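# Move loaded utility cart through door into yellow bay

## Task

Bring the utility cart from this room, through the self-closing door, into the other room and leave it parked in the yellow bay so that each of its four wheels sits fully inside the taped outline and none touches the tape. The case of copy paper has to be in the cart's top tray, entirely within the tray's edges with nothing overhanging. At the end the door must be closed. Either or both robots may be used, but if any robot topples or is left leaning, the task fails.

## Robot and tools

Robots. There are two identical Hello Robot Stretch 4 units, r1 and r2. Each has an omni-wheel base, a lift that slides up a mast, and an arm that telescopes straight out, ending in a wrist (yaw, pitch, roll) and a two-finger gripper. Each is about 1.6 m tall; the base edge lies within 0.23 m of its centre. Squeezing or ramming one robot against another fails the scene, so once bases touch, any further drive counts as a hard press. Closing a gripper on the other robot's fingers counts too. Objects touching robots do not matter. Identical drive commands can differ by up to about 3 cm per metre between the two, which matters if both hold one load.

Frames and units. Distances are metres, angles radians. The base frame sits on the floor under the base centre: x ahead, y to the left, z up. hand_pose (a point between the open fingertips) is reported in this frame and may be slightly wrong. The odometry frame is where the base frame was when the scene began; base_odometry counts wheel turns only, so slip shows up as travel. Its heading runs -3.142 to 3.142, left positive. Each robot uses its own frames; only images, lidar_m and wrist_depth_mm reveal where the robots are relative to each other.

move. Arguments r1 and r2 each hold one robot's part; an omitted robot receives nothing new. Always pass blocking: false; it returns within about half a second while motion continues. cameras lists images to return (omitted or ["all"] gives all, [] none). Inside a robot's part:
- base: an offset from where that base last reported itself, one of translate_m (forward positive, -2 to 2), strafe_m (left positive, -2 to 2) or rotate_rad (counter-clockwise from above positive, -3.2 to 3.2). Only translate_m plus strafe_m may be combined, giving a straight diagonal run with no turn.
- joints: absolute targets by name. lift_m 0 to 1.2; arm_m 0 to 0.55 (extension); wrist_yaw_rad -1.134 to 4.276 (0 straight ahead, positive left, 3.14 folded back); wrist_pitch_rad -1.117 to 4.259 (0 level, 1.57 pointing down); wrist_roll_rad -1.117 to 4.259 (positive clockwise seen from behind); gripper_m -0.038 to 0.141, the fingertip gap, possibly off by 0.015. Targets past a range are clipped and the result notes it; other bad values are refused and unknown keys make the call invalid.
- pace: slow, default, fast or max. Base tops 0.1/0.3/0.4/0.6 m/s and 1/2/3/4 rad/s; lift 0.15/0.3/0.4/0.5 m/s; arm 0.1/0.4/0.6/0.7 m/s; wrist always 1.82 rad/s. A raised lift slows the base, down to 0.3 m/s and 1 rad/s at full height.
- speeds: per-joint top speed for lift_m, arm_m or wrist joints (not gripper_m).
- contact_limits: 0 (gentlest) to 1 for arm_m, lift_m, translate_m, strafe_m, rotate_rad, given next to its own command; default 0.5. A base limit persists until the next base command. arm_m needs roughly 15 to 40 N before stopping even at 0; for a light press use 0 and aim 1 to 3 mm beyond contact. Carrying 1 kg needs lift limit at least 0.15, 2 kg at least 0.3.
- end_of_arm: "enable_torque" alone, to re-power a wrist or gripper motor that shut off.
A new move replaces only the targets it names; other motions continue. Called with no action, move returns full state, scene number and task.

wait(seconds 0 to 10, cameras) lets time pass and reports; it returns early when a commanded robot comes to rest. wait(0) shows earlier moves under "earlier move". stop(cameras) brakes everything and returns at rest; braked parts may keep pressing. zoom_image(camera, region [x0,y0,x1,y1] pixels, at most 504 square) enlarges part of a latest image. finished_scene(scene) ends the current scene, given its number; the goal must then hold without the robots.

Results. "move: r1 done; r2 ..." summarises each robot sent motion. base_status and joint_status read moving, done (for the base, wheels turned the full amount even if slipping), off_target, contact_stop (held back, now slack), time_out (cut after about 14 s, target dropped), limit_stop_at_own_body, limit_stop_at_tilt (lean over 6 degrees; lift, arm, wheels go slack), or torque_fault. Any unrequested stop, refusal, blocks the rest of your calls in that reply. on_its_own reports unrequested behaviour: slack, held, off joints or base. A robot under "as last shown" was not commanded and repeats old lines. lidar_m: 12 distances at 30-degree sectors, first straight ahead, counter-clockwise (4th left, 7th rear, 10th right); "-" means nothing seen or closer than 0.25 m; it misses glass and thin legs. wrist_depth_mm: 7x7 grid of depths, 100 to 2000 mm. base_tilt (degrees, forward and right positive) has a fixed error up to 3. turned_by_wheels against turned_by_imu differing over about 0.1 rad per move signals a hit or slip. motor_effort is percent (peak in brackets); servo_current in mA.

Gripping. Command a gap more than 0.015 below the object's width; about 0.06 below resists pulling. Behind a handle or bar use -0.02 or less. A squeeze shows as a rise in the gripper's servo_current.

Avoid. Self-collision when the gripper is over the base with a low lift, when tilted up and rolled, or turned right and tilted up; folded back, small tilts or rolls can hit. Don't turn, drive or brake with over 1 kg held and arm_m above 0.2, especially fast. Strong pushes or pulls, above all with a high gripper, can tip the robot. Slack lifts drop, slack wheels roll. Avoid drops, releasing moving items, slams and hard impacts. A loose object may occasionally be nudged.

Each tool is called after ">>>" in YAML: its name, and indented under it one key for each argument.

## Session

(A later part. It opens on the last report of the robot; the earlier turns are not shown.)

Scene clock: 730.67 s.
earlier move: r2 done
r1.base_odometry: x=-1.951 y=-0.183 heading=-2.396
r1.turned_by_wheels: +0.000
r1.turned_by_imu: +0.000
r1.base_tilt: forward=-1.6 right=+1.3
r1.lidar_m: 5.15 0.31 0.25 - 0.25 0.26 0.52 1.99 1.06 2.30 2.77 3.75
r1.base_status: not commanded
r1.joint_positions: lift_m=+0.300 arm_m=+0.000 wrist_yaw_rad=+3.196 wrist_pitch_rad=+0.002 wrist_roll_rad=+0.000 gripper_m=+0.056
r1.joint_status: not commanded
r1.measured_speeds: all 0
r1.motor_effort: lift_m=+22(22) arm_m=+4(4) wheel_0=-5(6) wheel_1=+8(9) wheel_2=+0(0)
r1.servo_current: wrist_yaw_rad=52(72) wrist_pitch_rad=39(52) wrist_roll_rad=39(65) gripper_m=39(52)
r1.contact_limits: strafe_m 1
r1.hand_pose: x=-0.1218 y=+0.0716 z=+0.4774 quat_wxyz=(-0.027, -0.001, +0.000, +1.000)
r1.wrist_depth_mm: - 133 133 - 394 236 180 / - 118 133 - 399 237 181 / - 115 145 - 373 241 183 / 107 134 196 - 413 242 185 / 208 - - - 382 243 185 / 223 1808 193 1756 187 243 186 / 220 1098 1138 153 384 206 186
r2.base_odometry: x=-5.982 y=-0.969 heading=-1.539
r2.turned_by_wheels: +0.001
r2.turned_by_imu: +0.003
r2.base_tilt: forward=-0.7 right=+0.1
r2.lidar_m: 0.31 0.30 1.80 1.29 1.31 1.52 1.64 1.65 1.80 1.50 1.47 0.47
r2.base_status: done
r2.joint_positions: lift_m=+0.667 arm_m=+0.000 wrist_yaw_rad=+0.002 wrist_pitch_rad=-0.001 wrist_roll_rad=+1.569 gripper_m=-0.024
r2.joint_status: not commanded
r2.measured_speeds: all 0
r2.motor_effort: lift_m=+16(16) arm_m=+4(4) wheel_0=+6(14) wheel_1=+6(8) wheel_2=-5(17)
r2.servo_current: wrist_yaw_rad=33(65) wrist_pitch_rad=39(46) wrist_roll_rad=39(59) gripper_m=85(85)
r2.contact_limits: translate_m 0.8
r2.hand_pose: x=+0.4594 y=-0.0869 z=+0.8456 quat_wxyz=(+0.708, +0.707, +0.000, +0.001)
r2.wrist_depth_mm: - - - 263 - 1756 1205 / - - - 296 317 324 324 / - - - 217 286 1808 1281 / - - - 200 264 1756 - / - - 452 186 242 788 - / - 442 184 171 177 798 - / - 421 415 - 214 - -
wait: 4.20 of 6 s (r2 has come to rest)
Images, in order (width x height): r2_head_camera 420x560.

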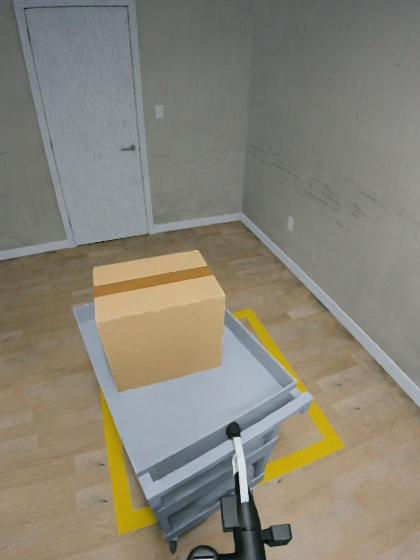

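>>> move:
  blocking: false
  cameras: []
  r2: {"base":{"translate_m":0.0,"strafe_m":0.24},"pace":"slow","contact_limits":{"translate_m":0.8}}

>>> wait:
  seconds: 5
  cameras: ["r2_head_camera"]

>>> move:
  blocking: false
  cameras: []
  r2: {"base":{"translate_m":0.33,"strafe_m":-0.06},"pace":"slow","contact_limits":{"translate_m":0.8}}

>>> wait:
  seconds: 6
  cameras: ["r2_head_camera"]

Scene clock: 746.27 s.
move: r2 moving
r1: as last shown
r1.lidar_m: 5.15 0.33 0.25 - 0.25 0.25 0.53 2.01 1.05 2.34 2.82 3.74
r1.motor_effort: lift_m=+21(22) arm_m=+4(4) wheel_0=-6(6) wheel_1=+8(9) wheel_2=+0(0)
r1.servo_current: wrist_yaw_rad=46(72) wrist_pitch_rad=39(46) wrist_roll_rad=59(59) gripper_m=39(46)
r1.contact_limits: strafe_m 1
r1.wrist_depth_mm: - 133 133 - 397 236 179 / - 118 133 - 402 237 181 / - 115 146 - 373 240 183 / 107 135 195 - 410 241 184 / 208 - - - 379 243 185 / 223 1808 194 1756 187 244 185 / 221 1118 1118 153 382 206 185
r2.base_odometry: x=-5.968 y=-0.969 heading=-1.540
r2.turned_by_wheels: +0.000
r2.turned_by_imu: +0.000
r2.base_tilt: forward=-0.6 right=+0.1
r2.lidar_m: 0.32 0.30 1.80 1.29 1.30 1.49 1.66 1.64 1.76 1.51 1.51 0.47
r2.base_status: translate_m moving; strafe_m moving
r2.joint_positions: lift_m=+0.667 arm_m=+0.000 wrist_yaw_rad=+0.000 wrist_pitch_rad=-0.001 wrist_roll_rad=+1.569 gripper_m=-0.024
r2.joint_status: not commanded
r2.measured_speeds: translate_m=+0.000 strafe_m=+0.053 rotate_rad=-0.001 lift_m=+0.000 arm_m=+0.000 wrist_yaw_rad=-0.032 wrist_pitch_rad=+0.000 wrist_roll_rad=+0.000
r2.motor_effort: lift_m=+16(16) arm_m=+4(4) wheel_0=-9(9) wheel_1=+7(10) wheel_2=+0(5)
r2.servo_current: wrist_yaw_rad=46(59) wrist_pitch_rad=46(46) wrist_roll_rad=52(59) gripper_m=85(85)
r2.contact_limits: translate_m 0.8
r2.hand_pose: x=+0.4593 y=-0.0875 z=+0.8456 quat_wxyz=(+0.708, +0.707, +0.000, +0.000)
r2.wrist_depth_mm: - - - 267 - 1756 1182 / - - - 298 324 327 325 / - - - 220 289 1863 1229 / - - - 201 265 1863 - / - - 452 186 242 798 - / - 439 185 170 177 798 - / - 418 415 - 212 - -

Scene clock: 749.30 s.
earlier move: r2 done
r1.base_odometry: x=-1.951 y=-0.183 heading=-2.396
r1.turned_by_wheels: +0.000
r1.turned_by_imu: +0.000
r1.base_tilt: forward=-1.5 right=+1.3
r1.lidar_m: 5.17 0.33 0.25 - 0.25 0.25 0.54 1.93 1.07 2.29 2.79 3.74
r1.base_status: not commanded
r1.joint_positions: lift_m=+0.300 arm_m=+0.000 wrist_yaw_rad=+3.196 wrist_pitch_rad=+0.002 wrist_roll_rad=+0.000 gripper_m=+0.056
r1.joint_status: not commanded
r1.measured_speeds: all 0
r1.motor_effort: lift_m=+22(22) arm_m=+4(4) wheel_0=-6(6) wheel_1=+8(9) wheel_2=+0(0)
r1.servo_current: wrist_yaw_rad=39(72) wrist_pitch_rad=33(46) wrist_roll_rad=39(65) gripper_m=39(52)
r1.contact_limits: strafe_m 1
r1.hand_pose: x=-0.1218 y=+0.0716 z=+0.4774 quat_wxyz=(-0.027, -0.001, +0.000, +1.000)
r1.wrist_depth_mm: - 133 133 - 392 235 180 / - 118 133 - 404 236 181 / - 115 146 - 373 239 183 / 107 135 196 - 407 241 185 / 208 - - - 382 242 185 / 222 1808 195 1756 187 244 185 / 220 1118 1098 153 384 206 185
r2.base_odometry: x=-5.742 y=-0.962 heading=-1.540
r2.turned_by_wheels: +0.000
r2.turned_by_imu: -0.004
r2.base_tilt: forward=-0.7 right=+0.1
r2.lidar_m: 0.34 0.36 1.59 1.09 1.05 1.25 1.73 1.70 1.96 1.71 1.69 0.44
r2.base_status: done
r2.joint_positions: lift_m=+0.667 arm_m=+0.000 wrist_yaw_rad=-0.007 wrist_pitch_rad=-0.001 wrist_roll_rad=+1.569 gripper_m=-0.024
r2.joint_status: not commanded
r2.measured_speeds: all 0
r2.motor_effort: lift_m=+16(16) arm_m=+4(4) wheel_0=-8(19) wheel_1=+3(10) wheel_2=-4(6)
r2.servo_current: wrist_yaw_rad=52(85) wrist_pitch_rad=46(46) wrist_roll_rad=52(59) gripper_m=78(85)
r2.contact_limits: translate_m 0.8
r2.hand_pose: x=+0.4587 y=-0.0893 z=+0.8456 quat_wxyz=(+0.708, +0.707, -0.003, -0.002)
r2.wrist_depth_mm: - - - 206 272 1430 285 / - - - 198 263 1863 1229 / - - - 191 251 1808 - / - - 445 185 241 809 - / - 452 452 178 236 820 - / - 452 184 173 176 788 - / - 452 445 - - - -
wait: 3.03 of 5 s (r2 has come to rest)
Images, in order (width x height): r2_head_camera 420x560.

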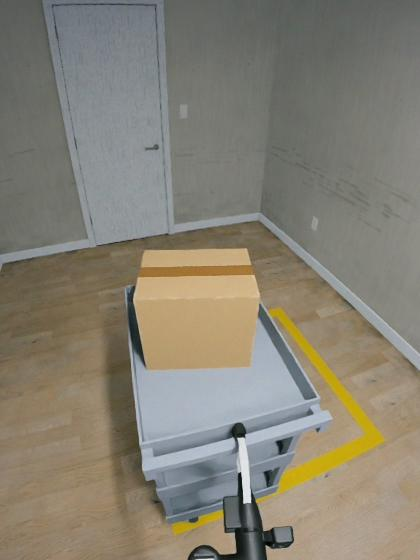

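Scene clock: 749.80 s.
move: r2 moving
r1: as last shown
r1.base_tilt: forward=-1.6 right=+1.3
r1.lidar_m: 5.16 0.34 0.25 - 0.25 0.25 0.54 1.92 1.06 2.31 2.82 3.74
r1.motor_effort: lift_m=+21(22) arm_m=+4(4) wheel_0=-6(6) wheel_1=+8(8) wheel_2=+0(0)
r1.servo_current: wrist_yaw_rad=59(59) wrist_pitch_rad=46(46) wrist_roll_rad=59(59) gripper_m=39(46)
r1.contact_limits: strafe_m 1
r1.wrist_depth_mm: - 133 133 - 397 235 180 / - 118 134 - 402 237 182 / - 115 145 - 370 239 184 / 107 135 195 - 410 241 184 / 208 - - - 379 242 186 / 223 1756 193 1756 187 242 186 / 220 1098 1118 153 382 206 186
r2.base_odometry: x=-5.744 y=-0.974 heading=-1.540
r2.turned_by_wheels: +0.000
r2.turned_by_imu: +0.000
r2.base_tilt: forward=-0.8 right=+0.1
r2.lidar_m: 0.36 0.37 1.58 1.08 1.08 1.27 1.72 1.73 1.93 1.72 1.73 0.44
r2.base_status: translate_m moving; strafe_m moving
r2.joint_positions: lift_m=+0.667 arm_m=+0.000 wrist_yaw_rad=-0.007 wrist_pitch_rad=-0.001 wrist_roll_rad=+1.569 gripper_m=-0.024
r2.joint_status: not commanded
r2.measured_speeds: translate_m=+0.049 strafe_m=-0.009 rotate_rad=+0.001 lift_m=+0.000 arm_m=+0.000 wrist_yaw_rad=+0.000 wrist_pitch_rad=+0.000 wrist_roll_rad=+0.000
r2.motor_effort: lift_m=+16(16) arm_m=+4(4) wheel_0=+9(10) wheel_1=+7(7) wheel_2=-17(17)
r2.servo_current: wrist_yaw_rad=46(59) wrist_pitch_rad=46(46) wrist_roll_rad=65(65) gripper_m=72(85)
r2.contact_limits: translate_m 0.8
r2.hand_pose: x=+0.4587 y=-0.0893 z=+0.8456 quat_wxyz=(+0.708, +0.707, -0.003, -0.002)
r2.wrist_depth_mm: - - - 270 279 285 282 / - - - 201 265 1921 1205 / - - - 193 254 1863 - / - - 449 186 243 788 - / - 449 449 179 235 809 - / - 452 182 172 178 798 - / - 449 445 - - - -

Scene clock: 753.93 s.
earlier move: r2 done
r1.base_odometry: x=-1.951 y=-0.183 heading=-2.396
r1.turned_by_wheels: +0.000
r1.turned_by_imu: +0.000
r1.base_tilt: forward=-1.6 right=+1.2
r1.lidar_m: 5.17 0.34 0.25 - 0.25 0.25 0.53 1.91 1.04 2.30 2.80 3.77
r1.base_status: not commanded
r1.joint_positions: lift_m=+0.300 arm_m=+0.000 wrist_yaw_rad=+3.196 wrist_pitch_rad=+0.002 wrist_roll_rad=+0.000 gripper_m=+0.056
r1.joint_status: not commanded
r1.measured_speeds: all 0
r1.motor_effort: lift_m=+22(22) arm_m=+4(4) wheel_0=-6(6) wheel_1=+8(9) wheel_2=+0(0)
r1.servo_current: wrist_yaw_rad=46(72) wrist_pitch_rad=39(52) wrist_roll_rad=59(78) gripper_m=46(52)
r1.contact_limits: strafe_m 1
r1.hand_pose: x=-0.1218 y=+0.0716 z=+0.4774 quat_wxyz=(-0.027, -0.001, +0.000, +1.000)
r1.wrist_depth_mm: - 133 133 - 394 235 179 / - 118 133 - 402 237 182 / - 115 146 - 375 240 183 / 107 135 196 - 413 241 184 / 208 - - - 379 243 185 / 223 1808 194 1808 188 244 186 / 220 1138 1160 154 382 206 185
r2.base_odometry: x=-5.792 y=-1.294 heading=-1.539
r2.turned_by_wheels: +0.001
r2.turned_by_imu: +0.003
r2.base_tilt: forward=-0.7 right=+0.0
r2.lidar_m: 0.27 0.26 1.51 1.82 1.24 1.42 2.01 1.99 1.85 1.59 1.57 0.50
r2.base_status: done
r2.joint_positions: lift_m=+0.667 arm_m=+0.000 wrist_yaw_rad=+0.003 wrist_pitch_rad=-0.001 wrist_roll_rad=+1.569 gripper_m=-0.024
r2.joint_status: not commanded
r2.measured_speeds: all 0
r2.motor_effort: lift_m=+16(16) arm_m=+4(4) wheel_0=+9(14) wheel_1=+5(8) wheel_2=-4(17)
r2.servo_current: wrist_yaw_rad=39(65) wrist_pitch_rad=39(46) wrist_roll_rad=39(65) gripper_m=72(91)
r2.contact_limits: translate_m 0.8
r2.hand_pose: x=+0.4595 y=-0.0865 z=+0.8456 quat_wxyz=(+0.708, +0.707, +0.001, +0.001)
r2.wrist_depth_mm: - - - 314 - 1756 1255 / - - - 322 - 1618 1205 / - - - 304 349 1537 415 / - - - 211 289 1808 500 / - - - 191 251 1983 - / - - 184 169 178 741 - / - 413 407 - 208 - -
wait: 4.13 of 6 s (r2 has come to rest)
Images, in order (width x height): r2_head_camera 420x560.

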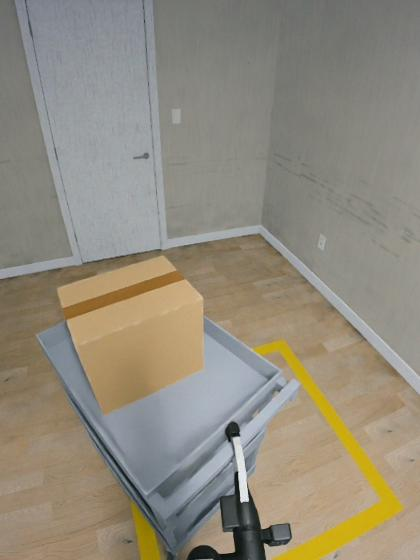

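>>> move:
  blocking: false
  cameras: []
  r2: {"base":{"translate_m":-0.35,"strafe_m":-0.36},"pace":"slow","contact_limits":{"translate_m":0.8}}

>>> wait:
  seconds: 8
  cameras: ["r2_head_camera"]

Scene clock: 763.73 s.
move: r2 moving
r1: as last shown
r1.base_tilt: forward=-1.6 right=+1.3
r1.lidar_m: 5.15 0.34 0.25 - 0.25 0.25 0.52 1.93 1.06 2.30 2.80 3.78
r1.motor_effort: lift_m=+22(22) arm_m=+4(4) wheel_0=-5(6) wheel_1=+8(8) wheel_2=+0(0)
r1.servo_current: wrist_yaw_rad=46(65) wrist_pitch_rad=46(46) wrist_roll_rad=59(59) gripper_m=46(46)
r1.contact_limits: strafe_m 1
r1.wrist_depth_mm: - 133 133 - 394 236 179 / - 118 134 - 399 237 182 / - 115 146 - 375 240 183 / 107 134 196 - 413 241 185 / 208 - - - 379 243 185 / 222 1808 193 1708 187 242 185 / 220 1118 1118 153 384 206 186
r2.base_odometry: x=-5.801 y=-1.285 heading=-1.538
r2.turned_by_wheels: +0.001
r2.turned_by_imu: +0.002
r2.base_tilt: forward=-0.7 right=+0.1
r2.lidar_m: 0.26 0.27 1.54 1.81 1.25 1.40 2.00 2.02 1.86 1.57 1.54 0.47
r2.base_status: translate_m moving; strafe_m moving
r2.joint_positions: lift_m=+0.667 arm_m=+0.000 wrist_yaw_rad=+0.010 wrist_pitch_rad=-0.001 wrist_roll_rad=+1.569 gripper_m=-0.024
r2.joint_status: not commanded
r2.measured_speeds: translate_m=-0.034 strafe_m=-0.036 rotate_rad=+0.001 lift_m=+0.000 arm_m=+0.000 wrist_yaw_rad=+0.021 wrist_pitch_rad=+0.000 wrist_roll_rad=+0.000
r2.motor_effort: lift_m=+16(16) arm_m=+4(4) wheel_0=+7(11) wheel_1=-7(9) wheel_2=+13(14)
r2.servo_current: wrist_yaw_rad=59(59) wrist_pitch_rad=39(46) wrist_roll_rad=33(52) gripper_m=78(85)
r2.contact_limits: translate_m 0.8
r2.hand_pose: x=+0.4601 y=-0.0846 z=+0.8456 quat_wxyz=(+0.708, +0.707, +0.003, +0.004)
r2.wrist_depth_mm: - - - 307 - 1708 1255 / - - - 320 - 1576 1098 / - - - 300 351 1576 421 / - - - 211 286 1756 508 / - - - 192 249 - - / - 449 187 170 179 759 - / - 413 410 - - - -

Scene clock: 769.50 s.
earlier move: r2 done
r1.base_odometry: x=-1.951 y=-0.183 heading=-2.396
r1.turned_by_wheels: +0.000
r1.turned_by_imu: +0.000
r1.base_tilt: forward=-1.6 right=+1.3
r1.lidar_m: 5.16 0.33 0.25 - 0.25 0.25 0.51 2.33 1.05 2.31 2.80 3.75
r1.base_status: not commanded
r1.joint_positions: lift_m=+0.300 arm_m=+0.000 wrist_yaw_rad=+3.196 wrist_pitch_rad=+0.002 wrist_roll_rad=+0.000 gripper_m=+0.056
r1.joint_status: not commanded
r1.measured_speeds: all 0
r1.motor_effort: lift_m=+22(22) arm_m=+4(4) wheel_0=-6(6) wheel_1=+8(9) wheel_2=+0(0)
r1.servo_current: wrist_yaw_rad=52(78) wrist_pitch_rad=39(46) wrist_roll_rad=52(72) gripper_m=39(52)
r1.contact_limits: strafe_m 1
r1.hand_pose: x=-0.1218 y=+0.0716 z=+0.4774 quat_wxyz=(-0.027, -0.001, +0.000, +1.000)
r1.wrist_depth_mm: - 134 133 - 394 234 179 / - 118 133 - 402 236 182 / - 115 146 - 373 239 184 / 107 134 196 - 413 241 185 / 208 - - - 379 243 186 / 223 1863 193 1756 187 243 186 / 220 1138 1118 153 382 206 185
r2.base_odometry: x=-6.163 y=-0.956 heading=-1.539
r2.turned_by_wheels: -0.001
r2.turned_by_imu: +0.001
r2.base_tilt: forward=-0.7 right=+0.1
r2.lidar_m: 0.25 0.28 1.99 1.47 1.47 1.69 1.56 1.58 1.58 1.33 1.33 0.49
r2.base_status: done
r2.joint_positions: lift_m=+0.667 arm_m=+0.000 wrist_yaw_rad=+0.009 wrist_pitch_rad=-0.001 wrist_roll_rad=+1.569 gripper_m=-0.024
r2.joint_status: not commanded
r2.measured_speeds: all 0
r2.motor_effort: lift_m=+16(16) arm_m=-4(4) wheel_0=+3(17) wheel_1=-4(9) wheel_2=+8(19)
r2.servo_current: wrist_yaw_rad=59(91) wrist_pitch_rad=39(52) wrist_roll_rad=46(59) gripper_m=78(91)
r2.contact_limits: translate_m 0.8
r2.hand_pose: x=+0.4601 y=-0.0848 z=+0.8456 quat_wxyz=(+0.708, +0.707, +0.003, +0.004)
r2.wrist_depth_mm: - - - - - 1576 1205 / - - - 315 - 1661 1205 / - - - 312 357 368 366 / - - - 213 293 1808 488 / - - - 188 252 1863 544 / - - 186 167 176 741 - / - - 410 - 206 - -
wait: 5.77 of 8 s (r2 has come to rest)
Images, in order (width x height): r2_head_camera 420x560.

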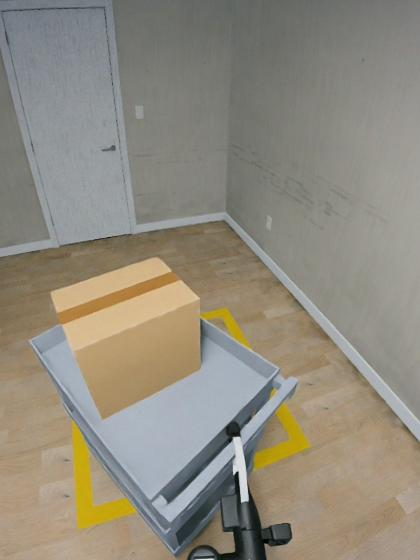

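>>> move:
  blocking: false
  cameras: []
  r2: {"base":{"translate_m":-0.19,"strafe_m":0.29},"pace":"slow","contact_limits":{"translate_m":0.8}}

>>> wait:
  seconds: 6
  cameras: []

>>> move:
  blocking: false
  cameras: []
  r2: {"base":{"translate_m":0.0,"strafe_m":0.42},"pace":"slow","contact_limits":{"translate_m":0.8}}

>>> wait:
  seconds: 7
  cameras: ["r2_head_camera"]

Scene clock: 781.23 s.
move: r2 moving
r1: as last shown
r1.base_tilt: forward=-1.6 right=+1.2
r1.lidar_m: 5.14 0.36 0.25 - 0.25 0.25 0.51 2.34 1.04 2.29 2.79 3.78
r1.motor_effort: lift_m=+22(22) arm_m=+4(4) wheel_0=-5(6) wheel_1=+8(9) wheel_2=+0(0)
r1.servo_current: wrist_yaw_rad=52(59) wrist_pitch_rad=33(46) wrist_roll_rad=46(59) gripper_m=46(46)
r1.contact_limits: strafe_m 1
r1.wrist_depth_mm: - 134 133 - 397 236 179 / - 118 133 - 404 237 181 / - 115 146 - 375 239 182 / 107 134 196 - 413 242 185 / 208 - - - 382 243 185 / 222 1808 194 1756 188 243 186 / 221 1098 1098 153 384 206 185
r2.base_odometry: x=-6.153 y=-0.948 heading=-1.538
r2.turned_by_wheels: +0.000
r2.turned_by_imu: +0.001
r2.base_tilt: forward=-0.7 right=+0.1
r2.lidar_m: 0.26 0.29 1.97 1.46 1.47 1.69 1.57 1.57 1.61 1.32 1.35 0.44
r2.base_status: translate_m moving; strafe_m moving
r2.joint_positions: lift_m=+0.667 arm_m=+0.000 wrist_yaw_rad=+0.003 wrist_pitch_rad=-0.001 wrist_roll_rad=+1.569 gripper_m=-0.024
r2.joint_status: not commanded
r2.measured_speeds: translate_m=-0.026 strafe_m=+0.040 rotate_rad=-0.001 lift_m=+0.000 arm_m=+0.000 wrist_yaw_rad=-0.007 wrist_pitch_rad=+0.000 wrist_roll_rad=+0.000
r2.motor_effort: lift_m=+16(16) arm_m=-4(4) wheel_0=-10(10) wheel_1=+4(6) wheel_2=+10(12)
r2.servo_current: wrist_yaw_rad=52(72) wrist_pitch_rad=39(39) wrist_roll_rad=52(52) gripper_m=78(85)
r2.contact_limits: translate_m 0.8
r2.hand_pose: x=+0.4596 y=-0.0865 z=+0.8456 quat_wxyz=(+0.708, +0.707, +0.001, +0.001)
r2.wrist_depth_mm: - - - - - 1576 1205 / - - - 325 - 1661 1205 / - - - 310 362 373 359 / - - - 213 293 1808 488 / - - - 187 251 1863 544 / - - 185 167 178 750 - / - - 410 - 203 - -

Scene clock: 785.47 s.
earlier move: r2 done
r1.base_odometry: x=-1.951 y=-0.183 heading=-2.396
r1.turned_by_wheels: +0.000
r1.turned_by_imu: +0.000
r1.base_tilt: forward=-1.6 right=+1.3
r1.lidar_m: 5.16 0.34 0.25 - 0.25 0.25 0.52 3.72 1.05 2.30 2.79 3.76
r1.base_status: not commanded
r1.joint_positions: lift_m=+0.300 arm_m=+0.000 wrist_yaw_rad=+3.196 wrist_pitch_rad=+0.002 wrist_roll_rad=+0.000 gripper_m=+0.056
r1.joint_status: not commanded
r1.measured_speeds: all 0
r1.motor_effort: lift_m=+22(22) arm_m=+4(4) wheel_0=-5(6) wheel_1=+8(9) wheel_2=+0(0)
r1.servo_current: wrist_yaw_rad=39(85) wrist_pitch_rad=46(52) wrist_roll_rad=46(72) gripper_m=46(52)
r1.contact_limits: strafe_m 1
r1.hand_pose: x=-0.1218 y=+0.0716 z=+0.4774 quat_wxyz=(-0.027, -0.001, +0.000, +1.000)
r1.wrist_depth_mm: - 133 133 - 397 236 180 / - 118 133 - 402 238 181 / - 115 146 - 375 241 183 / 107 134 196 - 410 242 185 / 208 - - - 379 243 185 / 224 1808 193 1708 187 243 186 / 220 1118 1118 153 384 205 185
r2.base_odometry: x=-5.879 y=-0.757 heading=-1.539
r2.turned_by_wheels: +0.000
r2.turned_by_imu: -0.002
r2.base_tilt: forward=-0.7 right=+0.1
r2.lidar_m: 0.35 0.36 1.79 1.14 1.12 1.30 1.48 1.46 1.71 1.68 1.66 0.45
r2.base_status: done
r2.joint_positions: lift_m=+0.667 arm_m=+0.000 wrist_yaw_rad=-0.008 wrist_pitch_rad=-0.001 wrist_roll_rad=+1.569 gripper_m=-0.024
r2.joint_status: not commanded
r2.measured_speeds: all 0
r2.motor_effort: lift_m=+16(16) arm_m=-3(4) wheel_0=-7(16) wheel_1=+4(7) wheel_2=+5(12)
r2.servo_current: wrist_yaw_rad=52(72) wrist_pitch_rad=46(52) wrist_roll_rad=52(65) gripper_m=78(85)
r2.contact_limits: translate_m 0.8
r2.hand_pose: x=+0.4586 y=-0.0896 z=+0.8456 quat_wxyz=(+0.708, +0.707, -0.003, -0.002)
r2.wrist_depth_mm: - - - 271 278 297 285 / - - - 202 265 1756 1205 / - - - 194 253 1921 - / - - 449 186 245 809 - / - 455 449 180 235 820 - / - 449 185 173 179 798 - / - 449 445 - - - -
wait: 4.23 of 6 s (r2 has come to rest)

Scene clock: 785.97 s.
move: r2 moving
r1: as last shown
r1.lidar_m: 5.15 0.33 0.25 - 0.25 0.25 0.53 3.74 1.06 2.28 2.78 3.76
r1.motor_effort: lift_m=+22(22) arm_m=+4(4) wheel_0=-5(6) wheel_1=+8(8) wheel_2=+0(0)
r1.servo_current: wrist_yaw_rad=39(72) wrist_pitch_rad=39(46) wrist_roll_rad=52(72) gripper_m=46(52)
r1.contact_limits: strafe_m 1
r1.wrist_depth_mm: - 134 133 - 394 236 180 / - 118 133 - 397 236 181 / - 115 146 - 375 240 183 / 107 134 196 - 413 241 185 / 208 - - - 382 243 185 / 224 1808 194 1708 188 244 186 / 220 1138 1138 153 382 206 185
r2.base_odometry: x=-5.865 y=-0.756 heading=-1.539
r2.turned_by_wheels: -0.001
r2.turned_by_imu: -0.001
r2.base_tilt: forward=-0.7 right=+0.1
r2.lidar_m: 0.34 0.36 1.82 1.14 1.12 1.30 1.49 1.46 1.68 1.67 1.67 0.45
r2.base_status: translate_m moving; strafe_m moving
r2.joint_positions: lift_m=+0.667 arm_m=+0.000 wrist_yaw_rad=-0.008 wrist_pitch_rad=-0.001 wrist_roll_rad=+1.569 gripper_m=-0.024
r2.joint_status: not commanded
r2.measured_speeds: translate_m=+0.000 strafe_m=+0.057 rotate_rad=+0.003 lift_m=+0.000 arm_m=+0.000 wrist_yaw_rad=+0.000 wrist_pitch_rad=+0.000 wrist_roll_rad=+0.000
r2.motor_effort: lift_m=+16(16) arm_m=-3(4) wheel_0=-10(15) wheel_1=+6(9) wheel_2=-1(4)
r2.servo_current: wrist_yaw_rad=59(65) wrist_pitch_rad=39(46) wrist_roll_rad=46(52) gripper_m=72(85)
r2.contact_limits: translate_m 0.8
r2.hand_pose: x=+0.4586 y=-0.0898 z=+0.8456 quat_wxyz=(+0.708, +0.707, -0.003, -0.003)
r2.wrist_depth_mm: - - - 271 278 298 287 / - - - 201 265 1808 1229 / - - - 193 254 1983 - / - - 449 185 242 798 - / - 452 449 180 236 820 - / - 452 185 173 178 798 - / - 449 449 - - - -

Scene clock: 790.80 s.
earlier move: r2 done
r1.base_odometry: x=-1.951 y=-0.183 heading=-2.396
r1.turned_by_wheels: +0.000
r1.turned_by_imu: +0.000
r1.base_tilt: forward=-1.6 right=+1.3
r1.lidar_m: 5.15 0.33 0.25 - 0.25 0.25 0.53 1.83 1.04 2.31 2.79 3.75
r1.base_status: not commanded
r1.joint_positions: lift_m=+0.300 arm_m=+0.000 wrist_yaw_rad=+3.196 wrist_pitch_rad=+0.002 wrist_roll_rad=+0.000 gripper_m=+0.056
r1.joint_status: not commanded
r1.measured_speeds: all 0
r1.motor_effort: lift_m=+22(22) arm_m=+3(4) wheel_0=-6(6) wheel_1=+8(9) wheel_2=+0(0)
r1.servo_current: wrist_yaw_rad=46(72) wrist_pitch_rad=39(52) wrist_roll_rad=59(72) gripper_m=39(52)
r1.contact_limits: strafe_m 1
r1.hand_pose: x=-0.1218 y=+0.0716 z=+0.4774 quat_wxyz=(-0.027, -0.001, +0.000, +1.000)
r1.wrist_depth_mm: - 133 133 - 392 236 179 / - 118 133 - 399 237 182 / - 115 146 1983 375 239 183 / 107 135 196 - 410 242 185 / 208 - - - 379 243 185 / 223 1863 194 1756 188 243 186 / 220 1118 1118 154 384 206 186
r2.base_odometry: x=-5.460 y=-0.743 heading=-1.539
r2.turned_by_wheels: +0.000
r2.turned_by_imu: -0.001
r2.base_tilt: forward=-0.7 right=+0.1
r2.lidar_m: 0.41 0.48 1.47 0.74 0.74 0.87 1.43 1.58 1.84 2.05 2.06 0.40
r2.base_status: done
r2.joint_positions: lift_m=+0.667 arm_m=+0.000 wrist_yaw_rad=-0.010 wrist_pitch_rad=-0.001 wrist_roll_rad=+1.569 gripper_m=-0.024
r2.joint_status: not commanded
r2.measured_speeds: all 0
r2.motor_effort: lift_m=+16(16) arm_m=+3(4) wheel_0=-8(18) wheel_1=+4(9) wheel_2=-3(5)
r2.servo_current: wrist_yaw_rad=59(78) wrist_pitch_rad=39(52) wrist_roll_rad=52(65) gripper_m=78(85)
r2.contact_limits: translate_m 0.8
r2.hand_pose: x=+0.4584 y=-0.0902 z=+0.8456 quat_wxyz=(+0.708, +0.707, -0.004, -0.003)
r2.wrist_depth_mm: - - - 182 185 - - / - 399 387 140 193 723 - / - 424 413 147 203 798 - / - 473 459 155 214 - - / - - 500 163 224 - - / - - 182 173 180 1808 508 / - - - - - 1576 459
wait: 4.83 of 7 s (r2 has come to rest)
Images, in order (width x height): r2_head_camera 420x560.

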